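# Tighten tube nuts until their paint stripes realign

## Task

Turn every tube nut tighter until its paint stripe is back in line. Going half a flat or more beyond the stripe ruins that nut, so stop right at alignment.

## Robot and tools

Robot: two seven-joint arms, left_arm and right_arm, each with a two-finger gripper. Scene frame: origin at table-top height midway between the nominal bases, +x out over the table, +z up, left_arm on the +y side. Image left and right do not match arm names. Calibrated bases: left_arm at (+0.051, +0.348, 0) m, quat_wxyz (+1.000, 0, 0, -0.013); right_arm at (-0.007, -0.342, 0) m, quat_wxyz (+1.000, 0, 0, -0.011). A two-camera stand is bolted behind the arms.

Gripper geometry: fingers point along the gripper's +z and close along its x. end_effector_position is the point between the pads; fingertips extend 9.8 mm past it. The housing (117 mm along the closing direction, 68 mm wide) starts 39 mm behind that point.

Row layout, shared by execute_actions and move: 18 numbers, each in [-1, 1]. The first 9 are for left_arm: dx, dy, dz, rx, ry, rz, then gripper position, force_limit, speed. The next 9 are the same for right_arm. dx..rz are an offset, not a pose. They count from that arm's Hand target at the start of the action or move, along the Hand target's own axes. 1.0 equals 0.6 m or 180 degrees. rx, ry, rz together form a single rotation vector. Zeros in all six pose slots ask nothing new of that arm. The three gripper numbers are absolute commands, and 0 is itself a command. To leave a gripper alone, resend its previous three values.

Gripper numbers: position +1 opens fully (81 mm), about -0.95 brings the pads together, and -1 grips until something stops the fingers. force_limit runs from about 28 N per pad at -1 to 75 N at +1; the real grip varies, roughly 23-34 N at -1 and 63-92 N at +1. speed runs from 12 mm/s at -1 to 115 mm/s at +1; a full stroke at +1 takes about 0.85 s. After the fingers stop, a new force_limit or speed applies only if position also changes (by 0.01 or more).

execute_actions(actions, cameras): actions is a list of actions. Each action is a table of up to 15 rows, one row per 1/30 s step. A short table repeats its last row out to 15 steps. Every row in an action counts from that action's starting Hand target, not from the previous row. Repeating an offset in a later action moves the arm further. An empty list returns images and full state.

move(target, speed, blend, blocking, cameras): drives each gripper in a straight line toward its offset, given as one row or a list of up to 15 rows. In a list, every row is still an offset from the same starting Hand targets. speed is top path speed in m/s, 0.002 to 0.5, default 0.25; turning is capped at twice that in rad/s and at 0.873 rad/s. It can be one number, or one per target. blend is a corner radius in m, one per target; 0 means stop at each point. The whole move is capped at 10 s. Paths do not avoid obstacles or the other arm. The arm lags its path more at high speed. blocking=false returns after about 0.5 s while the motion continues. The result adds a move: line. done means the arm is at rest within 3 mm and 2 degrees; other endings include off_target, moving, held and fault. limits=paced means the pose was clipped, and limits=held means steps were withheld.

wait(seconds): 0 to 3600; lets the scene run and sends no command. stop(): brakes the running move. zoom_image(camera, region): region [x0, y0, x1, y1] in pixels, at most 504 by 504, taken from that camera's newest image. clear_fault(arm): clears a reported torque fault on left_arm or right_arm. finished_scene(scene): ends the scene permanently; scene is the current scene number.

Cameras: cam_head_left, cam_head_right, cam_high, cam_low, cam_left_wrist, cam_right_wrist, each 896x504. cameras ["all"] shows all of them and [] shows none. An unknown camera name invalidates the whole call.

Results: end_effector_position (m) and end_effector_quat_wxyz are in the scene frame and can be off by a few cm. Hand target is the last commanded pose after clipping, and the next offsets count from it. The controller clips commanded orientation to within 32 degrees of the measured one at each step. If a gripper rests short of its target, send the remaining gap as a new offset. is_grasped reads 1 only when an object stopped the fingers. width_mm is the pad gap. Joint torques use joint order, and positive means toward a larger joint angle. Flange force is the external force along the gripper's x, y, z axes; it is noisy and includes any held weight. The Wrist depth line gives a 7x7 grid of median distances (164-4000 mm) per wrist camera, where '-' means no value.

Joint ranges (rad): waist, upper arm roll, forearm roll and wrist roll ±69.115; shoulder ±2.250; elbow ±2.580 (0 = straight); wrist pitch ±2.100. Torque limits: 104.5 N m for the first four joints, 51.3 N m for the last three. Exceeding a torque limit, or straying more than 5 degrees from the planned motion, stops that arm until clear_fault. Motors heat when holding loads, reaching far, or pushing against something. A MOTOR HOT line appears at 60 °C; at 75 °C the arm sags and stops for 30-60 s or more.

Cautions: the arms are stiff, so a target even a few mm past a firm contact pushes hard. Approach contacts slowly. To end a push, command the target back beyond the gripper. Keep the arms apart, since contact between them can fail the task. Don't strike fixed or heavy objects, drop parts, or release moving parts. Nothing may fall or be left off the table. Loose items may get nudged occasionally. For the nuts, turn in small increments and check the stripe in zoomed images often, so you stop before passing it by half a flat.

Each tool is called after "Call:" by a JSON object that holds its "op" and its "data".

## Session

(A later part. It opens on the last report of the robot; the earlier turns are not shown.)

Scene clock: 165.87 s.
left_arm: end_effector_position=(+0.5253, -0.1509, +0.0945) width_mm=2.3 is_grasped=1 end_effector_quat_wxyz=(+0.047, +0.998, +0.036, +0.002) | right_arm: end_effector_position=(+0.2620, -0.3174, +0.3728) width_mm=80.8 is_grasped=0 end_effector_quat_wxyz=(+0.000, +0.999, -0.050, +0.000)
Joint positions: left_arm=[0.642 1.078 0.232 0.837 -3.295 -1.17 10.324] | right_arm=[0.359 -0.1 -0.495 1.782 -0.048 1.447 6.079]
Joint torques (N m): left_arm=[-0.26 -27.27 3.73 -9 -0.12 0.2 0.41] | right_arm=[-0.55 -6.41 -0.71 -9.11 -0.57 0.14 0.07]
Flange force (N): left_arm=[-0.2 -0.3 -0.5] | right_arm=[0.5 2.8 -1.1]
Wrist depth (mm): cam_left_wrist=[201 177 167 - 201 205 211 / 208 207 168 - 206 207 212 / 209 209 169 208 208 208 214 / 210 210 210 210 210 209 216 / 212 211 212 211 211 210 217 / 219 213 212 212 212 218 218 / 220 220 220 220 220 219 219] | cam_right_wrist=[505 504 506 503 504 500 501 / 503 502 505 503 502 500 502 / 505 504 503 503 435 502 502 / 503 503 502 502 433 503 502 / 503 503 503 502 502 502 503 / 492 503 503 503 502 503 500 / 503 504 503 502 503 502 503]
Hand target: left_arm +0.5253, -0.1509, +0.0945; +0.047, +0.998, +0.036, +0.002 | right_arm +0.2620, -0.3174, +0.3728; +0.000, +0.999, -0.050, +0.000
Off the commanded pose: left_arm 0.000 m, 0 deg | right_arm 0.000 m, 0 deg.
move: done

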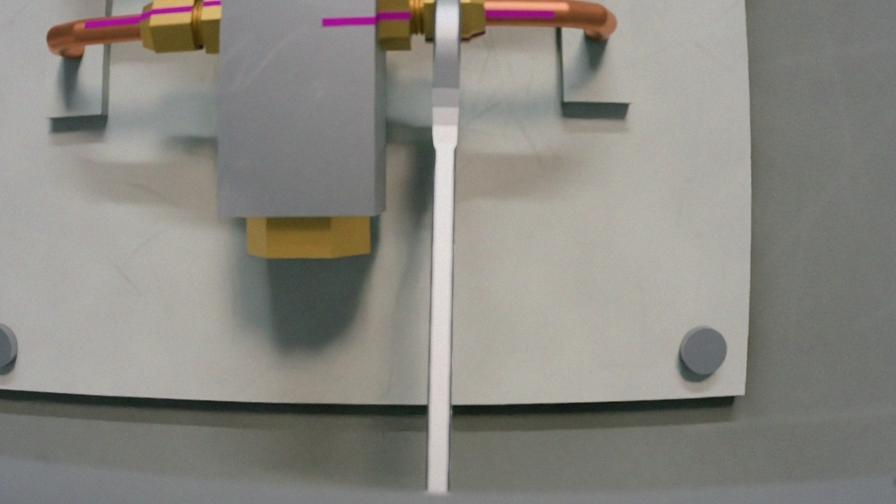

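Call:
{"op": "move", "data": {"target": [0,-0.0043,0.0026,0,0,0,-0.98,1,0,0,0,0,0,0,0,0.994,1,1], "speed": 0.02, "cameras": []}}

Call:
{"op": "move", "data": {"target": [0,-0.0014,0.0009,0,0,0,-0.98,1,0,0,0,0,0,0,0,0.994,1,1], "speed": 0.02, "cameras": []}}

Scene clock: 166.73 s.
left_arm: end_effector_position=(+0.5251, -0.1485, +0.0927) width_mm=2.3 is_grasped=1 end_effector_quat_wxyz=(+0.047, +0.998, +0.036, +0.002) | right_arm: end_effector_position=(+0.2620, -0.3174, +0.3728) width_mm=80.8 is_grasped=0 end_effector_quat_wxyz=(+0.000, +0.999, -0.050, +0.000)
Joint positions: left_arm=[0.639 1.074 0.232 0.851 -3.295 -1.16 10.322] | right_arm=[0.359 -0.1 -0.495 1.782 -0.048 1.447 6.079]
Joint torques (N m): left_arm=[-0.27 -27.23 3.68 -8.85 -0.11 0.21 0.41] | right_arm=[-0.55 -6.4 -0.67 -9.13 -0.56 0.1 0.06]
Flange force (N): left_arm=[0.4 0.5 -0.6] | right_arm=[0.4 2.8 -1.2]
Wrist depth (mm): cam_left_wrist=[198 174 165 177 198 204 209 / 205 205 166 - 205 205 210 / 207 206 167 206 207 206 212 / 208 208 172 208 208 208 213 / 210 209 209 209 209 209 215 / 218 211 210 210 210 216 217 / 219 219 218 218 218 218 218] | cam_right_wrist=[505 503 505 502 503 502 502 / 505 505 503 500 503 500 503 / 505 504 503 503 433 502 502 / 504 503 504 502 435 502 503 / 502 504 504 502 502 502 502 / 492 504 501 503 501 503 500 / 504 506 503 503 501 502 502]
Hand target: left_arm +0.5251, -0.1485, +0.0927; +0.047, +0.998, +0.036, +0.002 | right_arm +0.2620, -0.3174, +0.3728; +0.000, +0.999, -0.050, +0.000
Off the commanded pose: left_arm 0.000 m, 0 deg | right_arm 0.000 m, 0 deg.
move: done

Scene clock: 167.23 s.
left_arm: end_effector_position=(+0.5250, -0.1477, +0.0921) width_mm=2.3 is_grasped=1 end_effector_quat_wxyz=(+0.047, +0.998, +0.036, +0.002) | right_arm: end_effector_position=(+0.2620, -0.3174, +0.3728) width_mm=80.8 is_grasped=0 end_effector_quat_wxyz=(+0.000, +0.999, -0.050, +0.000)
Joint positions: left_arm=[0.638 1.073 0.232 0.856 -3.295 -1.156 10.322] | right_arm=[0.359 -0.1 -0.495 1.782 -0.048 1.447 6.079]
Joint torques (N m): left_arm=[-0.27 -27.18 3.72 -8.86 -0.18 0.18 0.41] | right_arm=[-0.57 -6.42 -0.69 -9.09 -0.59 0.13 0.07]
Flange force (N): left_arm=[0.2 0.3 -0.5] | right_arm=[0.6 2.7 -1.2]
Wrist depth (mm): cam_left_wrist=[198 174 165 174 198 203 209 / 205 205 166 - 203 205 210 / 206 206 166 206 206 205 211 / 208 208 172 208 207 207 213 / 209 209 209 208 208 208 214 / 211 210 210 210 209 215 215 / 218 217 217 217 217 217 217] | cam_right_wrist=[504 505 503 503 503 503 502 / 503 504 504 504 502 504 502 / 504 503 503 503 433 502 501 / 504 504 502 504 435 504 503 / 502 502 503 501 504 502 500 / 493 504 502 502 502 501 503 / 503 503 504 503 501 501 501]
Hand target: left_arm +0.5250, -0.1477, +0.0921; +0.047, +0.998, +0.036, +0.002 | right_arm +0.2620, -0.3174, +0.3728; +0.000, +0.999, -0.050, +0.000
Off the commanded pose: left_arm 0.000 m, 0 deg | right_arm 0.000 m, 0 deg.
move: done

Call:
{"op": "move", "data": {"target": [0,-0.0014,0.0009,0,0,0,-0.98,1,0,0,0,0,0,0,0,0.994,1,1], "speed": 0.02, "cameras": []}}

Call:
{"op": "move", "data": {"target": [0,-0.0014,0.0009,0,0,0,-0.98,1,0,0,0,0,0,0,0,0.994,1,1], "speed": 0.02, "cameras": ["cam_left_wrist"]}}

Call:
{"op": "zoom_image", "data": {"camera": "cam_left_wrist", "region": [380, 0, 520, 90]}}

Scene clock: 168.13 s.
left_arm: end_effector_position=(+0.5250, -0.1469, +0.0915) width_mm=2.3 is_grasped=1 end_effector_quat_wxyz=(+0.047, +0.998, +0.036, +0.002) | right_arm: end_effector_position=(+0.2620, -0.3174, +0.3728) width_mm=80.8 is_grasped=0 end_effector_quat_wxyz=(+0.000, +0.999, -0.050, +0.000)
Joint positions: left_arm=[0.636 1.072 0.232 0.861 -3.294 -1.153 10.321] | right_arm=[0.359 -0.1 -0.495 1.782 -0.048 1.447 6.079]
Joint torques (N m): left_arm=[-0.32 -27.3 3.72 -8.9 -0.12 0.21 0.43] | right_arm=[-0.61 -6.38 -0.72 -9.13 -0.57 0.12 0.06]
Flange force (N): left_arm=[0.3 0.4 -0.4] | right_arm=[0.4 3.0 -1.1]
Wrist depth (mm): cam_left_wrist=[197 175 - 174 197 203 208 / 200 204 165 - 204 204 209 / 206 205 166 206 205 205 211 / 207 207 171 207 207 206 212 / 209 209 208 207 208 208 214 / 210 210 209 209 209 209 215 / 217 217 217 217 216 217 217] | cam_right_wrist=[504 505 502 503 502 503 502 / 503 503 504 502 501 502 501 / 503 503 502 503 434 502 502 / 503 503 504 503 434 503 502 / 503 503 503 504 502 500 502 / 493 504 502 503 502 502 500 / 502 504 504 501 503 502 501]
Hand target: left_arm +0.5250, -0.1469, +0.0915; +0.047, +0.998, +0.036, +0.002 | right_arm +0.2620, -0.3174, +0.3728; +0.000, +0.999, -0.050, +0.000
Off the commanded pose: left_arm 0.000 m, 0 deg | right_arm 0.000 m, 0 deg.
move: done

Scene clock: 168.63 s.
left_arm: end_effector_position=(+0.5249, -0.1462, +0.0909) width_mm=2.3 is_grasped=1 end_effector_quat_wxyz=(+0.047, +0.998, +0.036, +0.002) | right_arm: end_effector_position=(+0.2620, -0.3174, +0.3728) width_mm=80.8 is_grasped=0 end_effector_quat_wxyz=(+0.000, +0.999, -0.050, +0.000)
Joint positions: left_arm=[0.635 1.071 0.232 0.865 -3.294 -1.15 10.32] | right_arm=[0.359 -0.1 -0.495 1.782 -0.048 1.447 6.079]
Joint torques (N m): left_arm=[-1.77 -25.86 2.53 -7.78 -0.76 -0.43 0.34] | right_arm=[-0.59 -6.41 -0.68 -9.12 -0.58 0.12 0.06]
Flange force (N): left_arm=[-0.3 3.3 -1.7] | right_arm=[0.5 2.8 -1.1]
Wrist depth (mm): cam_left_wrist=[198 175 - 174 197 202 207 / 204 204 165 - 203 204 209 / 205 205 166 205 205 205 211 / 207 207 171 206 206 206 211 / 208 208 208 207 207 207 214 / 209 209 208 209 209 208 215 / 217 217 217 217 216 216 216] | cam_right_wrist=[505 504 503 503 503 504 502 / 504 504 503 502 503 503 502 / 504 504 504 503 434 502 502 / 503 504 504 504 434 503 502 / 502 505 501 503 502 503 502 / 492 504 504 504 502 501 500 / 504 503 504 502 501 502 500]
Hand target: left_arm +0.5249, -0.1462, +0.0909; +0.047, +0.998, +0.036, +0.002 | right_arm +0.2620, -0.3174, +0.3728; +0.000, +0.999, -0.050, +0.000
Off the commanded pose: left_arm 0.000 m, 0 deg | right_arm 0.000 m, 0 deg.
move: done

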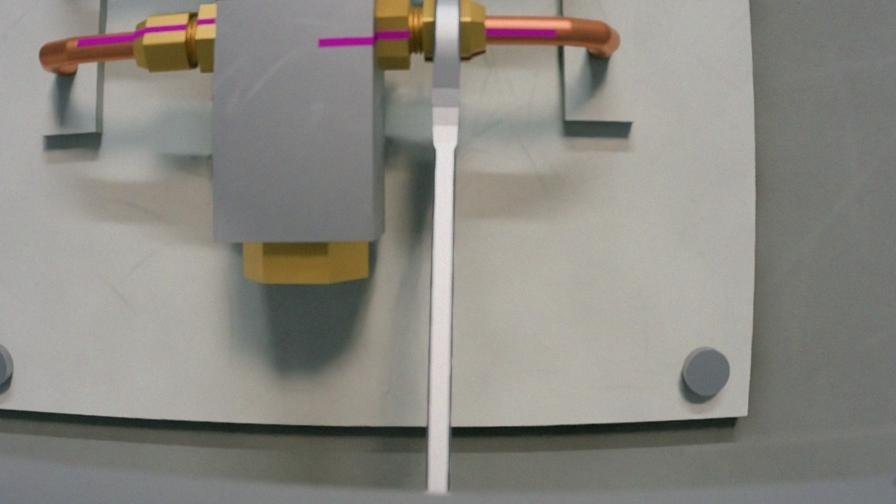

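Scaled by 3.600 from the camera's image (finer frame: 1280x720).

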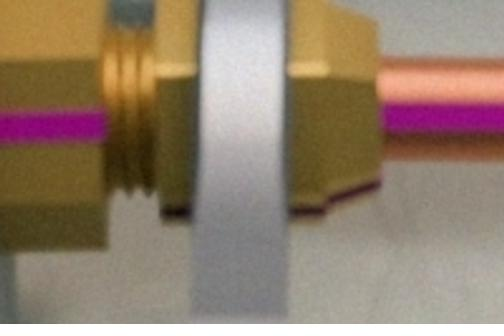

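Call:
{"op": "move", "data": {"target": [0,-0.0014,0.0009,0,0,0,-0.98,1,0,0,0,0,0,0,0,0.994,1,1], "speed": 0.02, "cameras": []}}

Scene clock: 169.33 s.
left_arm: end_effector_position=(+0.5248, -0.1454, +0.0904) width_mm=2.3 is_grasped=1 end_effector_quat_wxyz=(+0.048, +0.998, +0.036, +0.002) | right_arm: end_effector_position=(+0.2620, -0.3174, +0.3728) width_mm=80.8 is_grasped=0 end_effector_quat_wxyz=(+0.000, +0.999, -0.050, +0.000)
Joint positions: left_arm=[0.634 1.07 0.232 0.87 -3.294 -1.146 10.32] | right_arm=[0.359 -0.1 -0.495 1.782 -0.048 1.447 6.079]
Joint torques (N m): left_arm=[-5.1 -21.82 -0.53 -4.17 -2.17 -2.65 0.33] | right_arm=[-0.55 -6.38 -0.67 -9.08 -0.55 0.13 0.09]
Flange force (N): left_arm=[-0.1 11.6 -4.9] | right_arm=[0.5 2.6 -1.2]
Wrist depth (mm): cam_left_wrist=[197 175 - 174 197 202 207 / 203 204 - - 203 204 209 / 205 204 165 205 204 204 210 / 206 206 170 206 206 206 212 / 208 208 208 208 207 207 213 / 209 209 209 209 209 209 214 / 217 217 217 216 216 216 216] | cam_right_wrist=[504 504 503 502 502 502 502 / 503 506 503 502 502 502 503 / 505 506 503 503 433 503 502 / 504 502 503 502 434 503 502 / 503 503 504 503 502 501 502 / 493 503 503 502 502 501 501 / 502 502 502 503 503 502 501]
Hand target: left_arm +0.5248, -0.1454, +0.0903; +0.047, +0.998, +0.036, +0.002 | right_arm +0.2620, -0.3174, +0.3728; +0.000, +0.999, -0.050, +0.000
Off the commanded pose: left_arm 0.000 m, 0 deg | right_arm 0.000 m, 0 deg.
move: done

Call:
{"op": "move", "data": {"target": [[0,0.0017,-0.0011,0,0,0,-0.98,1,0,0,0,0,0,0,0,0.994,1,1],[0,-0.0198,-0.0337,-0.0667,0,0,-0.98,1,0,0,0,0,0,0,0,0.994,1,1],[0,-0.0476,-0.0611,-0.1333,0,0,-0.98,1,0,0,0,0,0,0,0,0.994,1,1]], "speed": [0.03,0.08,0.08], "blend": [0,0.003,0], "cameras": ["cam_left_wrist"]}}

Call:
{"op": "zoom_image", "data": {"camera": "cam_left_wrist", "region": [380, 0, 520, 90]}}

Scene clock: 173.10 s.
left_arm: end_effector_position=(+0.5226, -0.1135, +0.1240) width_mm=2.3 is_grasped=1 end_effector_quat_wxyz=(+0.254, +0.967, +0.035, +0.009) | right_arm: end_effector_position=(+0.2620, -0.3174, +0.3728) width_mm=80.8 is_grasped=0 end_effector_quat_wxyz=(+0.000, +0.999, -0.050, +0.000)
Joint positions: left_arm=[0.265 0.883 0.505 1.409 -3.1 -0.594 10.031] | right_arm=[0.359 -0.1 -0.495 1.782 -0.048 1.447 6.079]
Joint torques (N m): left_arm=[-7.32 -23.15 0.84 -5.86 -1.32 -0.82 0.32] | right_arm=[-0.6 -6.4 -0.68 -9.08 -0.57 0.13 0.07]
Flange force (N): left_arm=[-0.9 13.8 9.1] | right_arm=[0.6 2.8 -1.2]
Wrist depth (mm): cam_left_wrist=[193 174 167 173 194 203 206 / 211 211 170 - 211 212 215 / 221 220 177 222 219 221 224 / 231 230 184 229 229 231 234 / 250 249 239 248 247 246 246 / 262 262 258 260 259 259 259 / 277 276 275 274 274 273 273] | cam_right_wrist=[503 503 504 504 502 503 502 / 504 503 503 502 503 502 503 / 503 503 505 502 434 502 502 / 504 503 502 503 435 502 503 / 502 502 503 502 502 502 501 / 493 504 503 503 503 502 502 / 502 505 502 502 502 502 501]
Hand target: left_arm +0.5226, -0.1135, +0.1240; +0.254, +0.967, +0.035, +0.009 | right_arm +0.2620, -0.3174, +0.3728; +0.000, +0.999, -0.050, +0.000
Off the commanded pose: left_arm 0.000 m, 0 deg | right_arm 0.000 m, 0 deg.
move: done

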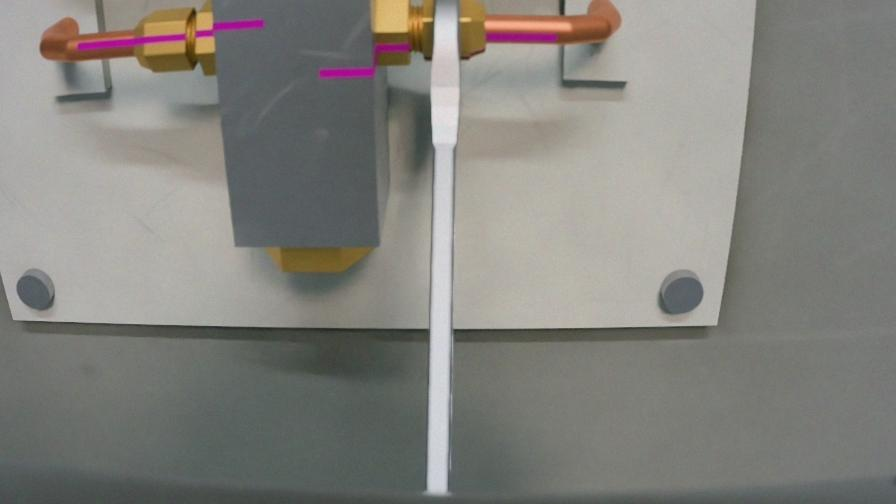

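Scaled by 3.600 from the camera's image (finer frame: 1280x720).

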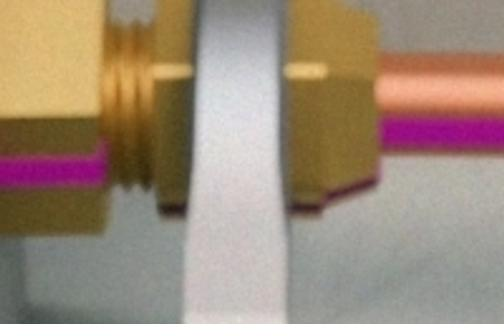

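Call:
{"op": "move", "data": {"target": [[0,-0.0215,-0.0326,-0.0667,0,0,-0.98,1,0,0,0,0,0,0,0,0.994,1,1],[0,-0.0493,-0.0600,-0.1333,0,0,-0.98,1,0,0,0,0,0,0,0,0.994,1,1]], "speed": [0.07,0.07], "blend": [0.003,0], "cameras": ["cam_left_wrist"]}}

Call:
{"op": "zoom_image", "data": {"camera": "cam_left_wrist", "region": [380, 0, 520, 90]}}

Scene clock: 176.90 s.
left_arm: end_effector_position=(+0.5195, -0.0702, +0.1409) width_mm=2.3 is_grasped=1 end_effector_quat_wxyz=(+0.449, +0.893, +0.032, +0.016) | right_arm: end_effector_position=(+0.2620, -0.3174, +0.3728) width_mm=80.8 is_grasped=0 end_effector_quat_wxyz=(+0.000, +0.999, -0.050, +0.000)
Joint positions: left_arm=[-0.252 1.096 1.008 1.738 -3.038 -0.226 9.627] | right_arm=[0.359 -0.1 -0.495 1.782 -0.048 1.447 6.079]
Joint torques (N m): left_arm=[-20.06 -19.6 -3.41 -4.72 -1.41 0.61 0.33] | right_arm=[-0.59 -6.4 -0.68 -9.07 -0.58 0.14 0.06]
Flange force (N): left_arm=[-3.6 26.7 32.4] | right_arm=[0.6 2.8 -1.2]
Wrist depth (mm): cam_left_wrist=[177 174 - 173 195 209 211 / 228 228 175 231 225 227 231 / 247 251 193 249 248 247 255 / 293 291 290 288 279 285 283 / 322 328 328 316 324 322 320 / 334 368 365 361 358 358 366 / 414 428 408 420 404 417 427] | cam_right_wrist=[505 503 502 503 502 501 501 / 505 503 503 503 502 501 500 / 505 503 504 503 435 502 502 / 504 503 503 503 435 500 501 / 503 502 503 503 502 503 501 / 493 503 502 502 502 502 502 / 502 503 502 503 502 502 502]
Hand target: left_arm +0.5195, -0.0702, +0.1409; +0.449, +0.893, +0.032, +0.016 | right_arm +0.2620, -0.3174, +0.3728; +0.000, +0.999, -0.050, +0.000
Off the commanded pose: left_arm 0.000 m, 0 deg | right_arm 0.000 m, 0 deg.
move: done

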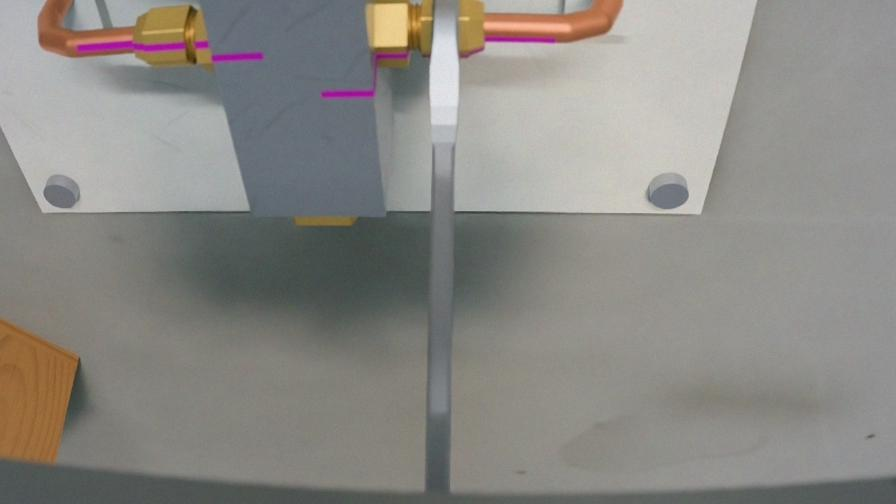

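Scaled by 3.600 from the camera's image (finer frame: 1280x720).

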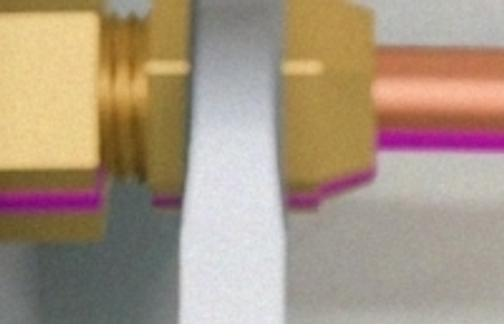

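Call:
{"op": "move", "data": {"target": [0,-0.0181,-0.0274,-0.0556,0,0,-0.98,1,0,0,0,0,0,0,0,0.994,1,1], "speed": 0.06, "cameras": ["cam_left_wrist"]}}

Call:
{"op": "zoom_image", "data": {"camera": "cam_left_wrist", "region": [380, 0, 520, 90]}}

Scene clock: 179.13 s.
left_arm: end_effector_position=(+0.5181, -0.0506, +0.1419) width_mm=2.3 is_grasped=1 end_effector_quat_wxyz=(+0.525, +0.850, +0.031, +0.019) | right_arm: end_effector_position=(+0.2620, -0.3174, +0.3728) width_mm=80.8 is_grasped=0 end_effector_quat_wxyz=(+0.000, +0.999, -0.050, +0.000)
Joint positions: left_arm=[-0.415 1.299 1.167 1.812 -3.097 -0.159 9.493] | right_arm=[0.359 -0.1 -0.495 1.782 -0.048 1.447 6.079]
Joint torques (N m): left_arm=[-25.95 -14.86 -11.26 -5.33 -1.77 1.77 0.36] | right_arm=[-0.6 -6.41 -0.7 -9.13 -0.57 0.13 0.05]
Flange force (N): left_arm=[-6.1 42.6 37.2] | right_arm=[0.5 2.9 -1.1]
Wrist depth (mm): cam_left_wrist=[178 173 - 172 176 212 218 / 242 242 177 248 246 239 245 / 292 281 197 288 285 284 281 / 332 341 340 337 322 331 329 / 343 395 393 390 385 383 398 / 329 495 492 463 484 477 499 / 749 667 609 655 597 634 670] | cam_right_wrist=[507 504 503 502 503 502 502 / 504 505 502 502 501 503 502 / 504 503 503 500 435 500 502 / 504 503 503 503 435 503 502 / 502 503 503 502 503 502 502 / 495 503 502 504 503 502 501 / 502 504 503 502 502 501 501]
Hand target: left_arm +0.5181, -0.0506, +0.1419; +0.525, +0.850, +0.031, +0.019 | right_arm +0.2620, -0.3174, +0.3728; +0.000, +0.999, -0.050, +0.000
Off the commanded pose: left_arm 0.000 m, 0 deg | right_arm 0.000 m, 0 deg.
move: done

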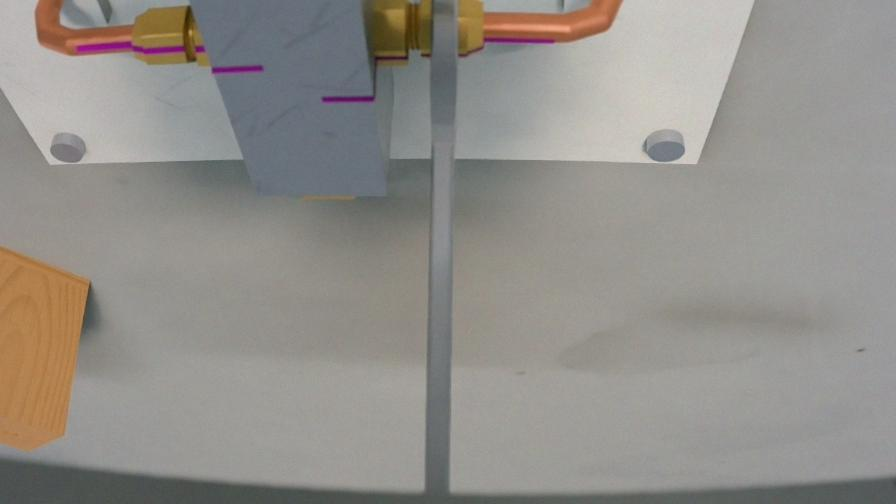

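Scaled by 3.600 from the camera's image (finer frame: 1280x720).

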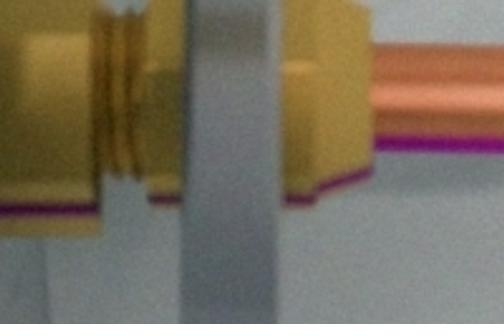

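Call:
{"op": "move", "data": {"target": [0,-0.0128,-0.0194,-0.0389,0,0,-0.98,1,0,0,0,0,0,0,0,0.994,1,1], "speed": 0.06, "cameras": ["cam_left_wrist"]}}

Call:
{"op": "move", "data": {"target": [0,0.0065,0.0130,0.0256,0,0,-0.98,1,0,0,0,0,0,0,0,0.994,1,1], "speed": 0.05, "cameras": ["cam_left_wrist"]}}

Scene clock: 180.97 s.
left_arm: end_effector_position=(+0.5171, -0.0368, +0.1403) width_mm=2.3 is_grasped=1 end_effector_quat_wxyz=(+0.576, +0.816, +0.029, +0.021) | right_arm: end_effector_position=(+0.2620, -0.3174, +0.3728) width_mm=80.8 is_grasped=0 end_effector_quat_wxyz=(+0.000, +0.999, -0.050, +0.000)
Joint positions: left_arm=[-0.506 1.46 1.247 1.838 -3.15 -0.154 9.404] | right_arm=[0.359 -0.1 -0.495 1.782 -0.048 1.447 6.079]
Joint torques (N m): left_arm=[-28.64 -10.45 -21.46 -8.62 -2.62 3.31 0.35] | right_arm=[-0.55 -6.45 -0.69 -9.09 -0.57 0.13 0.08]
Flange force (N): left_arm=[-8.3 62.5 37.6] | right_arm=[0.7 2.7 -1.2]
Wrist depth (mm): cam_left_wrist=[178 - - 170 209 223 225 / 253 259 179 255 253 254 262 / 316 328 206 323 319 316 313 / 350 388 384 381 377 376 390 / 340 509 505 469 494 489 484 / 686 750 669 728 714 705 691 / 1973 1979 2028 2034 2053 2059 2105] | cam_right_wrist=[504 505 504 502 504 501 502 / 505 505 503 504 503 502 500 / 504 505 502 502 435 503 503 / 504 504 503 503 434 502 503 / 502 504 503 502 502 502 501 / 493 504 503 503 502 502 503 / 502 503 502 502 502 501 502]
Hand target: left_arm +0.5171, -0.0368, +0.1403; +0.576, +0.816, +0.029, +0.021 | right_arm +0.2620, -0.3174, +0.3728; +0.000, +0.999, -0.050, +0.000
Off the commanded pose: left_arm 0.000 m, 0 deg | right_arm 0.000 m, 0 deg.
move: done

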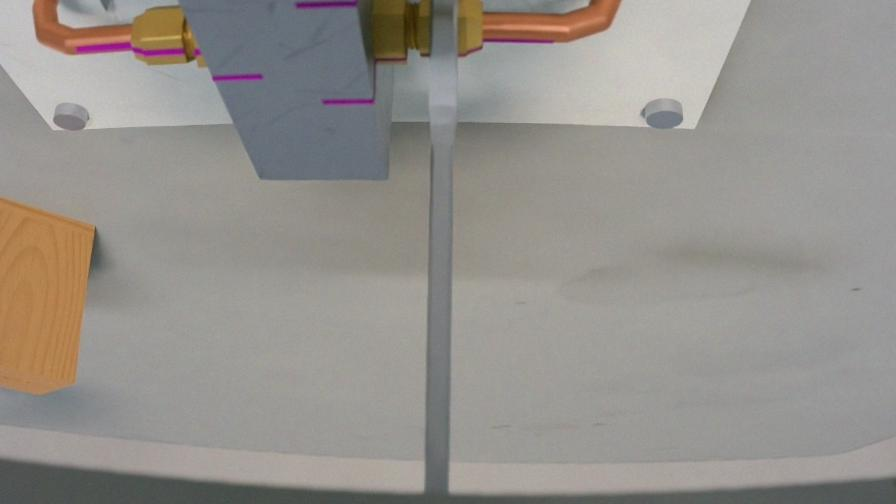

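Scene clock: 182.07 s.
left_arm: end_effector_position=(+0.5177, -0.0453, +0.1413) width_mm=2.3 is_grasped=1 end_effector_quat_wxyz=(+0.543, +0.839, +0.030, +0.019) | right_arm: end_effector_position=(+0.2620, -0.3174, +0.3728) width_mm=80.8 is_grasped=0 end_effector_quat_wxyz=(+0.000, +0.999, -0.050, +0.000)
Joint positions: left_arm=[-0.449 1.354 1.197 1.824 -3.116 -0.153 9.462] | right_arm=[0.359 -0.1 -0.495 1.782 -0.048 1.447 6.079]
Joint torques (N m): left_arm=[6.57 -3.76 -10.05 0.43 -1.96 0.64 -0.01] | right_arm=[-0.59 -6.4 -0.67 -9.09 -0.56 0.15 0.09]
Flange force (N): left_arm=[-1.5 39.6 -36.6] | right_arm=[0.6 2.7 -1.1]
Wrist depth (mm): cam_left_wrist=[196 - 172 177 206 218 220 / 248 185 177 244 251 243 250 / 302 289 199 296 295 292 290 / 345 359 357 354 336 348 333 / 347 425 421 417 412 411 427 / 335 518 546 543 536 527 529 / 825 726 783 705 760 686 753] | cam_right_wrist=[504 505 504 503 504 501 502 / 504 503 503 502 502 501 502 / 504 505 504 503 435 503 502 / 505 505 503 502 434 502 501 / 503 503 503 502 502 502 503 / 492 503 504 501 502 501 502 / 504 503 505 504 502 502 501]
Hand target: left_arm +0.5177, -0.0454, +0.1413; +0.543, +0.839, +0.030, +0.019 | right_arm +0.2620, -0.3174, +0.3728; +0.000, +0.999, -0.050, +0.000
Off the commanded pose: left_arm 0.000 m, 0 deg | right_arm 0.000 m, 0 deg.
move: done

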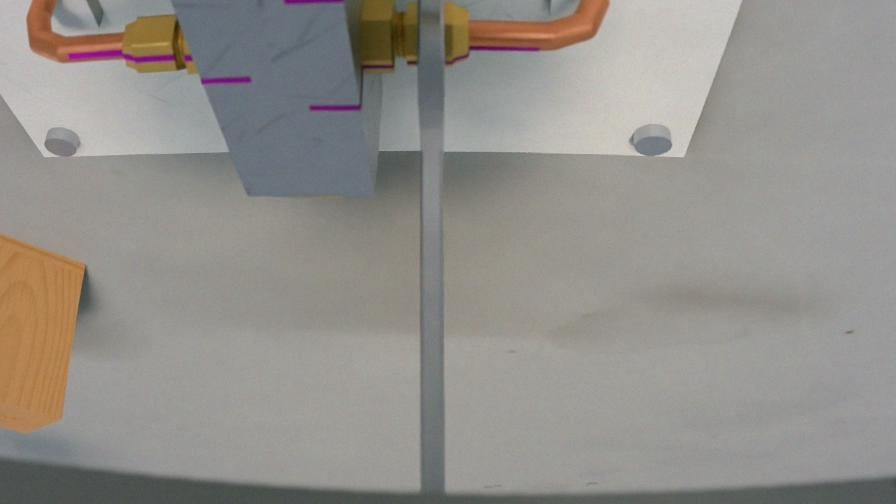

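Call:
{"op": "move", "data": {"target": [0,0.0006,-0.0045,-0.0083,0,0,-0.98,1,0,0,0,0,0,0,0,0.994,1,1], "speed": 0.03, "cameras": []}}

Scene clock: 183.13 s.
left_arm: end_effector_position=(+0.5175, -0.0431, +0.1427) width_mm=2.3 is_grasped=1 end_effector_quat_wxyz=(+0.554, +0.832, +0.030, +0.020) | right_arm: end_effector_position=(+0.2620, -0.3174, +0.3728) width_mm=80.8 is_grasped=0 end_effector_quat_wxyz=(+0.000, +0.999, -0.050, +0.000)
Joint positions: left_arm=[-0.467 1.384 1.215 1.829 -3.125 -0.153 9.445] | right_arm=[0.359 -0.1 -0.495 1.782 -0.048 1.447 6.079]
Joint torques (N m): left_arm=[-1.91 -13.26 2.95 -1.67 -0.83 0.78 0.15] | right_arm=[-0.58 -6.4 -0.69 -9.09 -0.56 0.12 0.07]
Flange force (N): left_arm=[-1.4 17.7 -4.8] | right_arm=[0.6 2.8 -1.2]
Wrist depth (mm): cam_left_wrist=[178 174 - 175 207 219 221 / 251 242 177 256 254 246 253 / 309 295 201 304 301 298 296 / 344 372 370 367 347 360 342 / 345 446 442 437 435 428 426 / 361 597 586 579 534 565 560 / 938 916 799 787 861 836 827] | cam_right_wrist=[504 504 503 503 503 501 502 / 504 504 504 503 502 502 502 / 503 503 503 502 435 502 500 / 504 504 504 502 435 501 502 / 503 503 504 503 502 502 502 / 492 503 504 504 500 502 501 / 503 504 503 502 503 502 502]
Hand target: left_arm +0.5175, -0.0431, +0.1428; +0.554, +0.832, +0.030, +0.020 | right_arm +0.2620, -0.3174, +0.3728; +0.000, +0.999, -0.050, +0.000
Off the commanded pose: left_arm 0.000 m, 0 deg | right_arm 0.000 m, 0 deg.
move: done

Call:
{"op": "move", "data": {"target": [[0,0.0068,-0.0035,0,0,0,-0.98,1,0,0,0,0,0,0,0,0.994,1,1],[0,0.0652,-0.0394,0,0,0,-0.98,1,0,0,0,0,0,0,0,0.994,1,1]], "speed": [0.03,0.1], "cameras": []}}

Scene clock: 184.50 s.
left_arm: end_effector_position=(+0.5170, -0.0364, +0.1880) width_mm=2.2 is_grasped=1 end_effector_quat_wxyz=(+0.554, +0.832, +0.030, +0.020) | right_arm: end_effector_position=(+0.2620, -0.3174, +0.3728) width_mm=80.8 is_grasped=0 end_effector_quat_wxyz=(+0.000, +0.999, -0.050, +0.000)
Joint positions: left_arm=[-0.492 1.283 1.252 1.84 -3.084 -0.198 9.497] | right_arm=[0.359 -0.1 -0.495 1.782 -0.048 1.447 6.079]
Joint torques (N m): left_arm=[-0.28 -16.77 12.93 -2.16 0.38 0.31 0.41] | right_arm=[-0.6 -6.4 -0.67 -9.11 -0.56 0.13 0.06]
Flange force (N): left_arm=[1.2 0.2 1.0] | right_arm=[0.5 2.8 -1.1]
Wrist depth (mm): cam_left_wrist=[296 293 225 290 281 288 286 / 339 348 336 344 341 339 327 / 366 411 393 405 385 398 382 / 358 474 470 466 464 460 454 / 596 592 556 582 573 569 563 / 807 795 786 726 767 753 747 / 1967 1979 1991 1051 1031 2040 2098] | cam_right_wrist=[503 504 502 503 502 503 501 / 503 505 504 503 502 500 501 / 504 503 503 501 434 503 502 / 506 503 503 502 434 502 501 / 502 501 503 503 501 502 502 / 494 504 504 503 502 502 501 / 503 503 503 502 502 503 502]
Hand target: left_arm +0.5171, -0.0364, +0.1880; +0.554, +0.832, +0.030, +0.020 | right_arm +0.2620, -0.3174, +0.3728; +0.000, +0.999, -0.050, +0.000
Off the commanded pose: left_arm 0.000 m, 0 deg | right_arm 0.000 m, 0 deg.
move: done

Call:
{"op": "move", "data": {"target": [0,0.009,0.0508,0.1267,0,0,-0.98,1,0,0,0,0,0,0,0,0.994,1,1], "speed": 0.15, "cameras": ["cam_left_wrist"]}}

Call:
{"op": "zoom_image", "data": {"camera": "cam_left_wrist", "region": [380, 0, 520, 120]}}

Scene clock: 186.80 s.
left_arm: end_effector_position=(+0.5192, -0.0665, +0.1812) width_mm=2.2 is_grasped=1 end_effector_quat_wxyz=(+0.379, +0.925, +0.033, +0.013) | right_arm: end_effector_position=(+0.2620, -0.3174, +0.3728) width_mm=80.8 is_grasped=0 end_effector_quat_wxyz=(+0.000, +0.999, -0.050, +0.000)
Joint positions: left_arm=[-0.139 0.877 0.873 1.652 -3.033 -0.42 9.807] | right_arm=[0.359 -0.1 -0.495 1.782 -0.048 1.447 6.079]
Joint torques (N m): left_arm=[-0.19 -18.79 9.34 -6.74 0.66 0.99 0.37] | right_arm=[-0.59 -6.38 -0.67 -9.1 -0.55 0.13 0.07]
Flange force (N): left_arm=[1.2 1.7 1.1] | right_arm=[0.5 2.7 -1.2]
Wrist depth (mm): cam_left_wrist=[257 225 213 225 258 255 254 / 275 274 224 272 272 273 276 / 299 295 242 293 287 294 298 / 328 329 321 326 325 323 322 / 353 359 349 347 347 352 350 / 352 386 384 383 380 387 385 / 335 427 414 423 420 418 426] | cam_right_wrist=[505 505 502 503 502 502 501 / 507 502 505 504 502 503 501 / 504 503 502 503 433 502 503 / 504 506 504 502 434 502 503 / 504 502 503 502 502 503 500 / 494 502 501 503 502 503 500 / 500 503 504 503 501 502 500]
Hand target: left_arm +0.5192, -0.0665, +0.1812; +0.379, +0.925, +0.033, +0.013 | right_arm +0.2620, -0.3174, +0.3728; +0.000, +0.999, -0.050, +0.000
Off the commanded pose: left_arm 0.000 m, 0 deg | right_arm 0.000 m, 0 deg.
move: done

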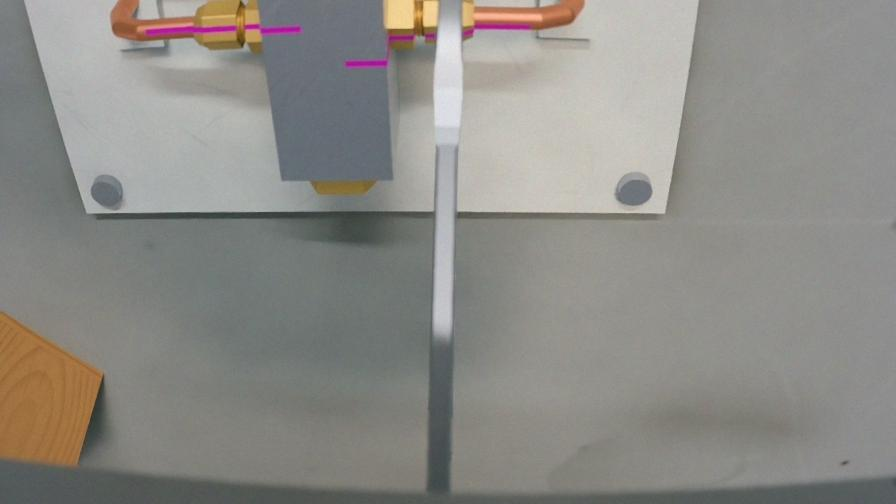

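Scaled by 3.600 from the camera's image (finer frame: 1280x720).

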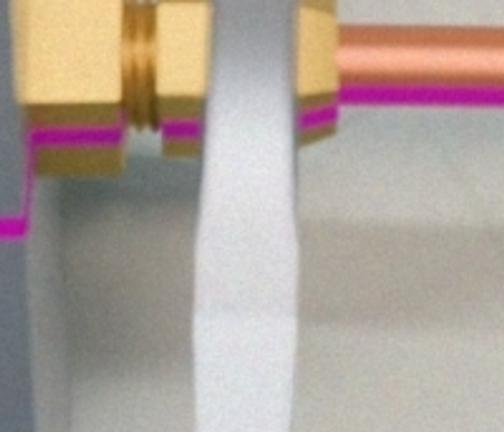

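Call:
{"op": "move", "data": {"target": [0,-0.0398,0.0243,0,0,0,-0.98,1,0,0,0,0,0,0,0,0.994,1,1], "speed": 0.08, "cameras": ["cam_left_wrist"]}}

Call:
{"op": "zoom_image", "data": {"camera": "cam_left_wrist", "region": [380, 0, 520, 120]}}

Scene clock: 188.83 s.
left_arm: end_effector_position=(+0.5187, -0.0597, +0.1541) width_mm=2.2 is_grasped=1 end_effector_quat_wxyz=(+0.379, +0.925, +0.033, +0.013) | right_arm: end_effector_position=(+0.2620, -0.3174, +0.3728) width_mm=80.8 is_grasped=0 end_effector_quat_wxyz=(+0.000, +0.999, -0.050, +0.000)
Joint positions: left_arm=[-0.152 0.927 0.869 1.684 -3.047 -0.366 9.773] | right_arm=[0.359 -0.1 -0.495 1.782 -0.048 1.447 6.079]
Joint torques (N m): left_arm=[-0.18 -18.97 9.62 -6.05 0.55 0.92 0.41] | right_arm=[-0.58 -6.43 -0.69 -9.13 -0.56 0.13 0.06]
Flange force (N): left_arm=[1.3 1.5 1.1] | right_arm=[0.5 2.8 -1.1]
Wrist depth (mm): cam_left_wrist=[222 225 181 223 221 226 228 / 237 207 194 210 242 242 244 / 260 259 209 257 256 259 262 / 285 280 223 278 272 280 284 / 316 315 307 313 312 311 308 / 341 340 338 336 335 340 339 / 346 384 374 371 369 378 374] | cam_right_wrist=[505 503 504 503 502 503 502 / 504 503 504 502 504 501 502 / 503 504 503 503 435 502 502 / 503 505 504 501 434 503 501 / 503 505 503 504 503 501 500 / 494 503 504 503 504 502 500 / 503 502 502 503 502 501 500]
Hand target: left_arm +0.5187, -0.0597, +0.1541; +0.379, +0.925, +0.033, +0.013 | right_arm +0.2620, -0.3174, +0.3728; +0.000, +0.999, -0.050, +0.000
Off the commanded pose: left_arm 0.000 m, 0 deg | right_arm 0.000 m, 0 deg.
move: done

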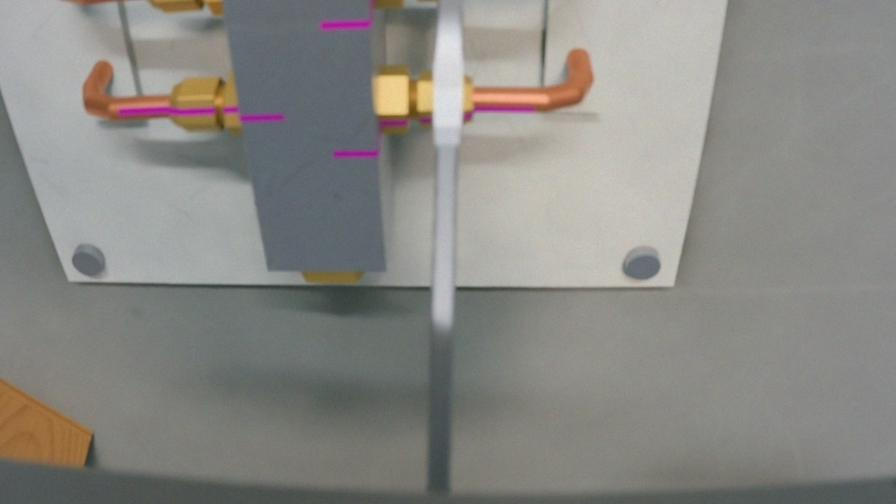

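Scaled by 3.600 from the camera's image (finer frame: 1280x720).

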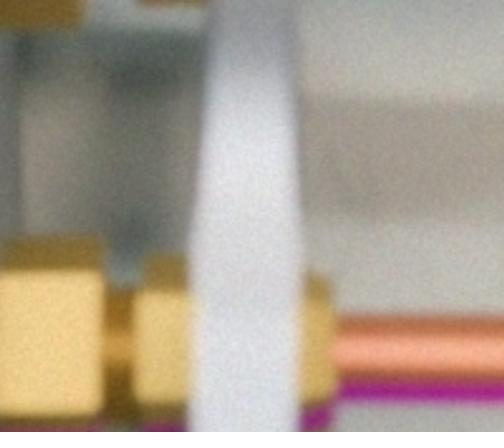

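Call:
{"op": "move", "data": {"target": [-0.0013,-0.0085,0.0052,0,0,0,-0.98,1,0,0,0,0,0,0,0,0.994,1,1], "speed": 0.03, "cameras": []}}

Call:
{"op": "move", "data": {"target": [0,-0.0042,0.0026,0,0,0,-0.98,1,0,0,0,0,0,0,0,0.994,1,1], "speed": 0.02, "cameras": ["cam_left_wrist"]}}

Call:
{"op": "zoom_image", "data": {"camera": "cam_left_wrist", "region": [380, 0, 520, 60]}}

Scene clock: 190.17 s.
left_arm: end_effector_position=(+0.5178, -0.0583, +0.1483) width_mm=2.2 is_grasped=1 end_effector_quat_wxyz=(+0.379, +0.925, +0.033, +0.014) | right_arm: end_effector_position=(+0.2620, -0.3174, +0.3728) width_mm=80.8 is_grasped=0 end_effector_quat_wxyz=(+0.000, +0.999, -0.050, +0.000)
Joint positions: left_arm=[-0.155 0.937 0.869 1.692 -3.05 -0.353 9.767] | right_arm=[0.359 -0.1 -0.495 1.782 -0.048 1.447 6.079]
Joint torques (N m): left_arm=[-0.19 -18.95 9.63 -5.88 0.53 0.87 0.34] | right_arm=[-0.57 -6.41 -0.66 -9.07 -0.55 0.13 0.05]
Flange force (N): left_arm=[1.2 1.6 1.2] | right_arm=[0.6 2.7 -1.2]
Wrist depth (mm): cam_left_wrist=[213 181 175 - 216 219 222 / 227 204 187 - 227 233 237 / 252 251 202 249 249 251 255 / 273 273 215 271 269 271 276 / 307 306 304 304 303 302 300 / 332 330 335 327 326 331 329 / 345 374 363 360 360 367 366] | cam_right_wrist=[504 503 503 503 503 502 502 / 505 503 503 503 502 502 501 / 504 503 503 501 435 502 502 / 503 504 502 503 433 500 503 / 503 503 502 502 500 502 504 / 492 503 503 503 502 502 500 / 502 503 503 503 499 503 502]
Hand target: left_arm +0.5178, -0.0583, +0.1483; +0.379, +0.925, +0.033, +0.014 | right_arm +0.2620, -0.3174, +0.3728; +0.000, +0.999, -0.050, +0.000
Off the commanded pose: left_arm 0.000 m, 0 deg | right_arm 0.000 m, 0 deg.
move: done

Scene clock: 190.67 s.
left_arm: end_effector_position=(+0.5178, -0.0576, +0.1454) width_mm=2.2 is_grasped=1 end_effector_quat_wxyz=(+0.379, +0.925, +0.033, +0.013) | right_arm: end_effector_position=(+0.2620, -0.3174, +0.3728) width_mm=80.8 is_grasped=0 end_effector_quat_wxyz=(+0.000, +0.999, -0.050, +0.000)
Joint positions: left_arm=[-0.156 0.942 0.868 1.695 -3.052 -0.347 9.763] | right_arm=[0.359 -0.1 -0.495 1.782 -0.048 1.447 6.079]
Joint torques (N m): left_arm=[-0.13 -18.71 9.62 -5.8 0.53 0.87 0.43] | right_arm=[-0.6 -6.42 -0.68 -9.08 -0.55 0.14 0.08]
Flange force (N): left_arm=[1.0 1.6 0.6] | right_arm=[0.6 2.7 -1.2]
Wrist depth (mm): cam_left_wrist=[209 178 171 - 213 216 218 / 224 202 183 204 223 231 233 / 248 247 197 246 245 247 251 / 269 263 210 266 265 267 272 / 303 301 300 299 292 297 295 / 333 325 329 322 321 326 325 / 345 368 357 355 353 361 359] | cam_right_wrist=[503 504 505 503 502 503 501 / 505 503 503 503 503 502 501 / 504 503 503 503 435 502 503 / 503 503 503 502 434 501 500 / 502 501 504 503 502 502 501 / 494 502 504 502 501 501 500 / 501 503 501 501 503 503 501]
Hand target: left_arm +0.5178, -0.0576, +0.1454; +0.379, +0.925, +0.033, +0.013 | right_arm +0.2620, -0.3174, +0.3728; +0.000, +0.999, -0.050, +0.000
Off the commanded pose: left_arm 0.000 m, 0 deg | right_arm 0.000 m, 0 deg.
move: done

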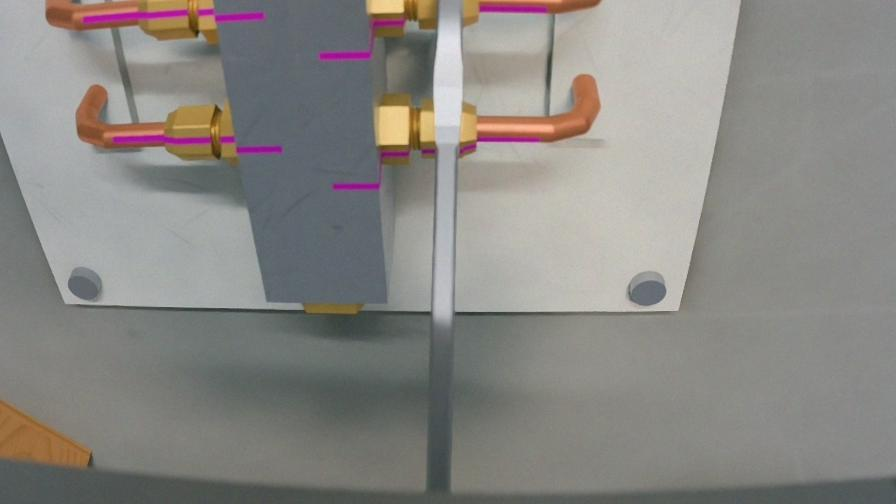

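Scaled by 3.600 from the camera's image (finer frame: 1280x720).

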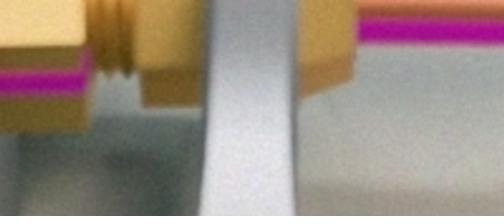

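Call:
{"op": "move", "data": {"target": [0,-0.0042,0.0026,0,0,0,-0.98,1,0,0,0,0,0,0,0,0.994,1,1], "speed": 0.02, "cameras": []}}

Call:
{"op": "move", "data": {"target": [0,-0.0028,0.0017,0,0,0,-0.98,1,0,0,0,0,0,0,0,0.994,1,1], "speed": 0.02, "cameras": []}}

Scene clock: 191.47 s.
left_arm: end_effector_position=(+0.5177, -0.0569, +0.1425) width_mm=2.2 is_grasped=1 end_effector_quat_wxyz=(+0.379, +0.925, +0.033, +0.013) | right_arm: end_effector_position=(+0.2620, -0.3174, +0.3728) width_mm=80.8 is_grasped=0 end_effector_quat_wxyz=(+0.000, +0.999, -0.050, +0.000)
Joint positions: left_arm=[-0.157 0.948 0.868 1.697 -3.053 -0.342 9.76] | right_arm=[0.359 -0.1 -0.495 1.782 -0.048 1.447 6.079]
Joint torques (N m): left_arm=[0 -18.85 9.82 -5.81 0.53 0.91 0.4] | right_arm=[-0.6 -6.4 -0.69 -9.14 -0.55 0.12 0.07]
Flange force (N): left_arm=[1.1 1.3 0.6] | right_arm=[0.4 2.8 -1.1]
Wrist depth (mm): cam_left_wrist=[199 176 171 177 207 213 215 / 217 201 180 - 217 228 230 / 244 204 193 242 241 244 248 / 265 259 210 262 261 263 267 / 298 297 296 294 278 292 291 / 328 326 325 316 322 321 320 / 345 363 352 349 348 355 354] | cam_right_wrist=[505 503 503 503 503 502 502 / 505 503 504 503 504 502 502 / 503 502 503 503 435 502 503 / 504 504 504 504 435 502 501 / 505 503 502 503 502 502 502 / 493 503 505 503 503 501 502 / 502 502 503 502 503 502 501]
Hand target: left_arm +0.5177, -0.0569, +0.1425; +0.379, +0.925, +0.033, +0.013 | right_arm +0.2620, -0.3174, +0.3728; +0.000, +0.999, -0.050, +0.000
Off the commanded pose: left_arm 0.000 m, 0 deg | right_arm 0.000 m, 0 deg.
move: done

Scene clock: 191.97 s.
left_arm: end_effector_position=(+0.5177, -0.0564, +0.1406) width_mm=2.2 is_grasped=1 end_effector_quat_wxyz=(+0.379, +0.925, +0.033, +0.013) | right_arm: end_effector_position=(+0.2620, -0.3174, +0.3728) width_mm=80.8 is_grasped=0 end_effector_quat_wxyz=(+0.000, +0.999, -0.050, +0.000)
Joint positions: left_arm=[-0.158 0.951 0.867 1.699 -3.055 -0.338 9.758] | right_arm=[0.359 -0.1 -0.495 1.782 -0.048 1.447 6.079]
Joint torques (N m): left_arm=[-0.33 -17.97 8.72 -5.12 0.34 0.72 0.38] | right_arm=[-0.56 -6.43 -0.71 -9.09 -0.57 0.12 0.06]
Flange force (N): left_arm=[1.2 3.4 -0.5] | right_arm=[0.6 2.8 -1.2]
Wrist depth (mm): cam_left_wrist=[185 174 169 174 205 210 213 / 215 220 178 219 219 225 228 / 242 200 192 244 239 242 244 / 261 261 207 260 258 261 265 / 295 294 228 292 276 291 288 / 325 324 322 313 313 318 316 / 343 359 349 347 345 352 351] | cam_right_wrist=[505 504 502 503 503 504 502 / 503 503 504 503 504 503 502 / 505 503 504 503 435 502 502 / 503 503 503 502 434 502 501 / 502 502 504 503 501 501 502 / 493 502 505 503 503 502 500 / 503 504 504 505 502 501 501]
Hand target: left_arm +0.5177, -0.0564, +0.1406; +0.379, +0.925, +0.033, +0.013 | right_arm +0.2620, -0.3174, +0.3728; +0.000, +0.999, -0.050, +0.000
Off the commanded pose: left_arm 0.000 m, 0 deg | right_arm 0.000 m, 0 deg.
move: done

Call:
{"op": "move", "data": {"target": [0,-0.0021,0.0013,0,0,0,-0.98,1,0,0,0,0,0,0,0,0.994,1,1], "speed": 0.02, "cameras": ["cam_left_wrist"]}}

Call:
{"op": "zoom_image", "data": {"camera": "cam_left_wrist", "region": [380, 0, 520, 60]}}

Scene clock: 192.77 s.
left_arm: end_effector_position=(+0.5177, -0.0561, +0.1392) width_mm=2.2 is_grasped=1 end_effector_quat_wxyz=(+0.379, +0.925, +0.033, +0.014) | right_arm: end_effector_position=(+0.2620, -0.3174, +0.3728) width_mm=80.8 is_grasped=0 end_effector_quat_wxyz=(+0.000, +0.999, -0.050, +0.000)
Joint positions: left_arm=[-0.159 0.954 0.867 1.701 -3.055 -0.336 9.756] | right_arm=[0.359 -0.1 -0.495 1.782 -0.048 1.447 6.079]
Joint torques (N m): left_arm=[-0.25 -18.37 9.18 -5.44 0.36 0.88 0.37] | right_arm=[-0.56 -6.39 -0.71 -9.09 -0.57 0.15 0.06]
Flange force (N): left_arm=[1.1 2.7 -0.1] | right_arm=[0.5 2.8 -1.1]
Wrist depth (mm): cam_left_wrist=[199 174 170 174 203 208 211 / 215 219 176 - 217 224 226 / 240 199 189 242 237 239 243 / 258 254 205 257 256 259 263 / 292 292 219 289 273 287 286 / 321 322 320 311 308 316 313 / 340 356 346 344 342 349 350] | cam_right_wrist=[505 503 505 503 503 502 502 / 505 503 504 503 504 503 502 / 507 504 504 503 435 502 502 / 505 504 502 502 435 502 500 / 503 502 502 503 501 503 501 / 493 504 504 502 503 500 502 / 503 502 502 504 502 503 500]
Hand target: left_arm +0.5177, -0.0561, +0.1392; +0.379, +0.925, +0.033, +0.014 | right_arm +0.2620, -0.3174, +0.3728; +0.000, +0.999, -0.050, +0.000
Off the commanded pose: left_arm 0.000 m, 0 deg | right_arm 0.000 m, 0 deg.
move: done

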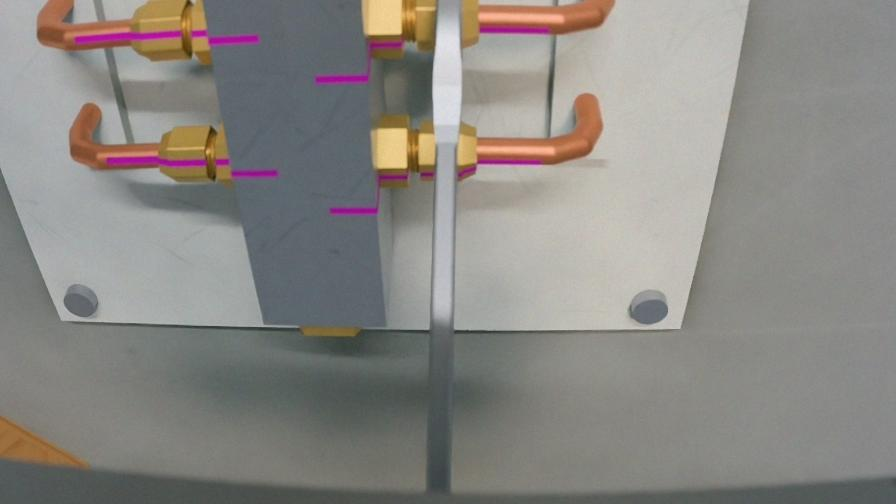

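Scaled by 3.600 from the camera's image (finer frame: 1280x720).

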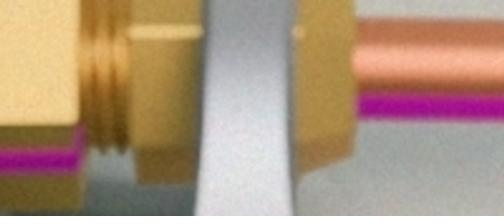

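Call:
{"op": "move", "data": {"target": [0,-0.0021,0.0013,0,0,0,-0.98,1,0,0,0,0,0,0,0,0.994,1,1], "speed": 0.02, "cameras": []}}

Call:
{"op": "move", "data": {"target": [0,-0.0014,0.0009,0,0,0,-0.98,1,0,0,0,0,0,0,0,0.994,1,1], "speed": 0.02, "cameras": []}}

Scene clock: 193.57 s.
left_arm: end_effector_position=(+0.5176, -0.0557, +0.1377) width_mm=2.2 is_grasped=1 end_effector_quat_wxyz=(+0.379, +0.925, +0.033, +0.014) | right_arm: end_effector_position=(+0.2620, -0.3174, +0.3728) width_mm=80.8 is_grasped=0 end_effector_quat_wxyz=(+0.000, +0.999, -0.050, +0.000)
Joint positions: left_arm=[-0.159 0.957 0.867 1.702 -3.056 -0.333 9.754] | right_arm=[0.359 -0.1 -0.495 1.782 -0.048 1.447 6.079]
Joint torques (N m): left_arm=[-0.11 -18.85 9.65 -5.77 0.48 1 0.41] | right_arm=[-0.6 -6.42 -0.66 -9.1 -0.56 0.13 0.08]
Flange force (N): left_arm=[0.9 1.4 0.3] | right_arm=[0.6 2.7 -1.1]
Wrist depth (mm): cam_left_wrist=[178 173 168 174 198 207 209 / 215 217 174 - 215 222 224 / 238 197 187 240 239 237 241 / 257 252 203 255 254 256 261 / 290 290 217 287 271 279 284 / 320 318 318 309 307 313 311 / 338 353 344 341 339 348 346] | cam_right_wrist=[503 503 504 503 503 503 502 / 505 505 504 503 502 501 502 / 504 503 503 503 433 502 502 / 504 503 503 505 434 501 502 / 501 504 503 502 502 503 501 / 492 502 503 503 502 502 501 / 501 502 503 502 502 501 503]
Hand target: left_arm +0.5177, -0.0557, +0.1377; +0.379, +0.925, +0.033, +0.014 | right_arm +0.2620, -0.3174, +0.3728; +0.000, +0.999, -0.050, +0.000
Off the commanded pose: left_arm 0.000 m, 0 deg | right_arm 0.000 m, 0 deg.
move: done

Scene clock: 194.07 s.
left_arm: end_effector_position=(+0.5176, -0.0555, +0.1368) width_mm=2.2 is_grasped=1 end_effector_quat_wxyz=(+0.379, +0.925, +0.033, +0.014) | right_arm: end_effector_position=(+0.2620, -0.3174, +0.3728) width_mm=80.8 is_grasped=0 end_effector_quat_wxyz=(+0.000, +0.999, -0.050, +0.000)
Joint positions: left_arm=[-0.16 0.959 0.867 1.703 -3.057 -0.331 9.753] | right_arm=[0.359 -0.1 -0.495 1.782 -0.048 1.447 6.079]
Joint torques (N m): left_arm=[-0.36 -17.72 8.31 -4.8 0.25 0.65 0.4] | right_arm=[-0.56 -6.39 -0.67 -9.1 -0.56 0.14 0.07]
Flange force (N): left_arm=[1.3 4.0 -1.0] | right_arm=[0.5 2.7 -1.1]
Wrist depth (mm): cam_left_wrist=[187 173 167 173 194 206 208 / 214 216 173 - 213 220 223 / 233 197 186 198 238 236 240 / 256 250 202 254 253 255 260 / 289 288 215 276 270 278 282 / 318 317 316 308 312 310 310 / 336 352 342 332 339 346 344] | cam_right_wrist=[503 503 505 502 504 502 502 / 503 503 504 502 503 504 502 / 505 504 504 502 435 502 501 / 503 504 504 503 435 502 502 / 502 502 503 503 503 500 501 / 493 502 503 502 502 502 500 / 502 505 502 502 502 502 500]
Hand target: left_arm +0.5176, -0.0555, +0.1368; +0.379, +0.925, +0.033, +0.014 | right_arm +0.2620, -0.3174, +0.3728; +0.000, +0.999, -0.050, +0.000
Off the commanded pose: left_arm 0.000 m, 0 deg | right_arm 0.000 m, 0 deg.
move: done


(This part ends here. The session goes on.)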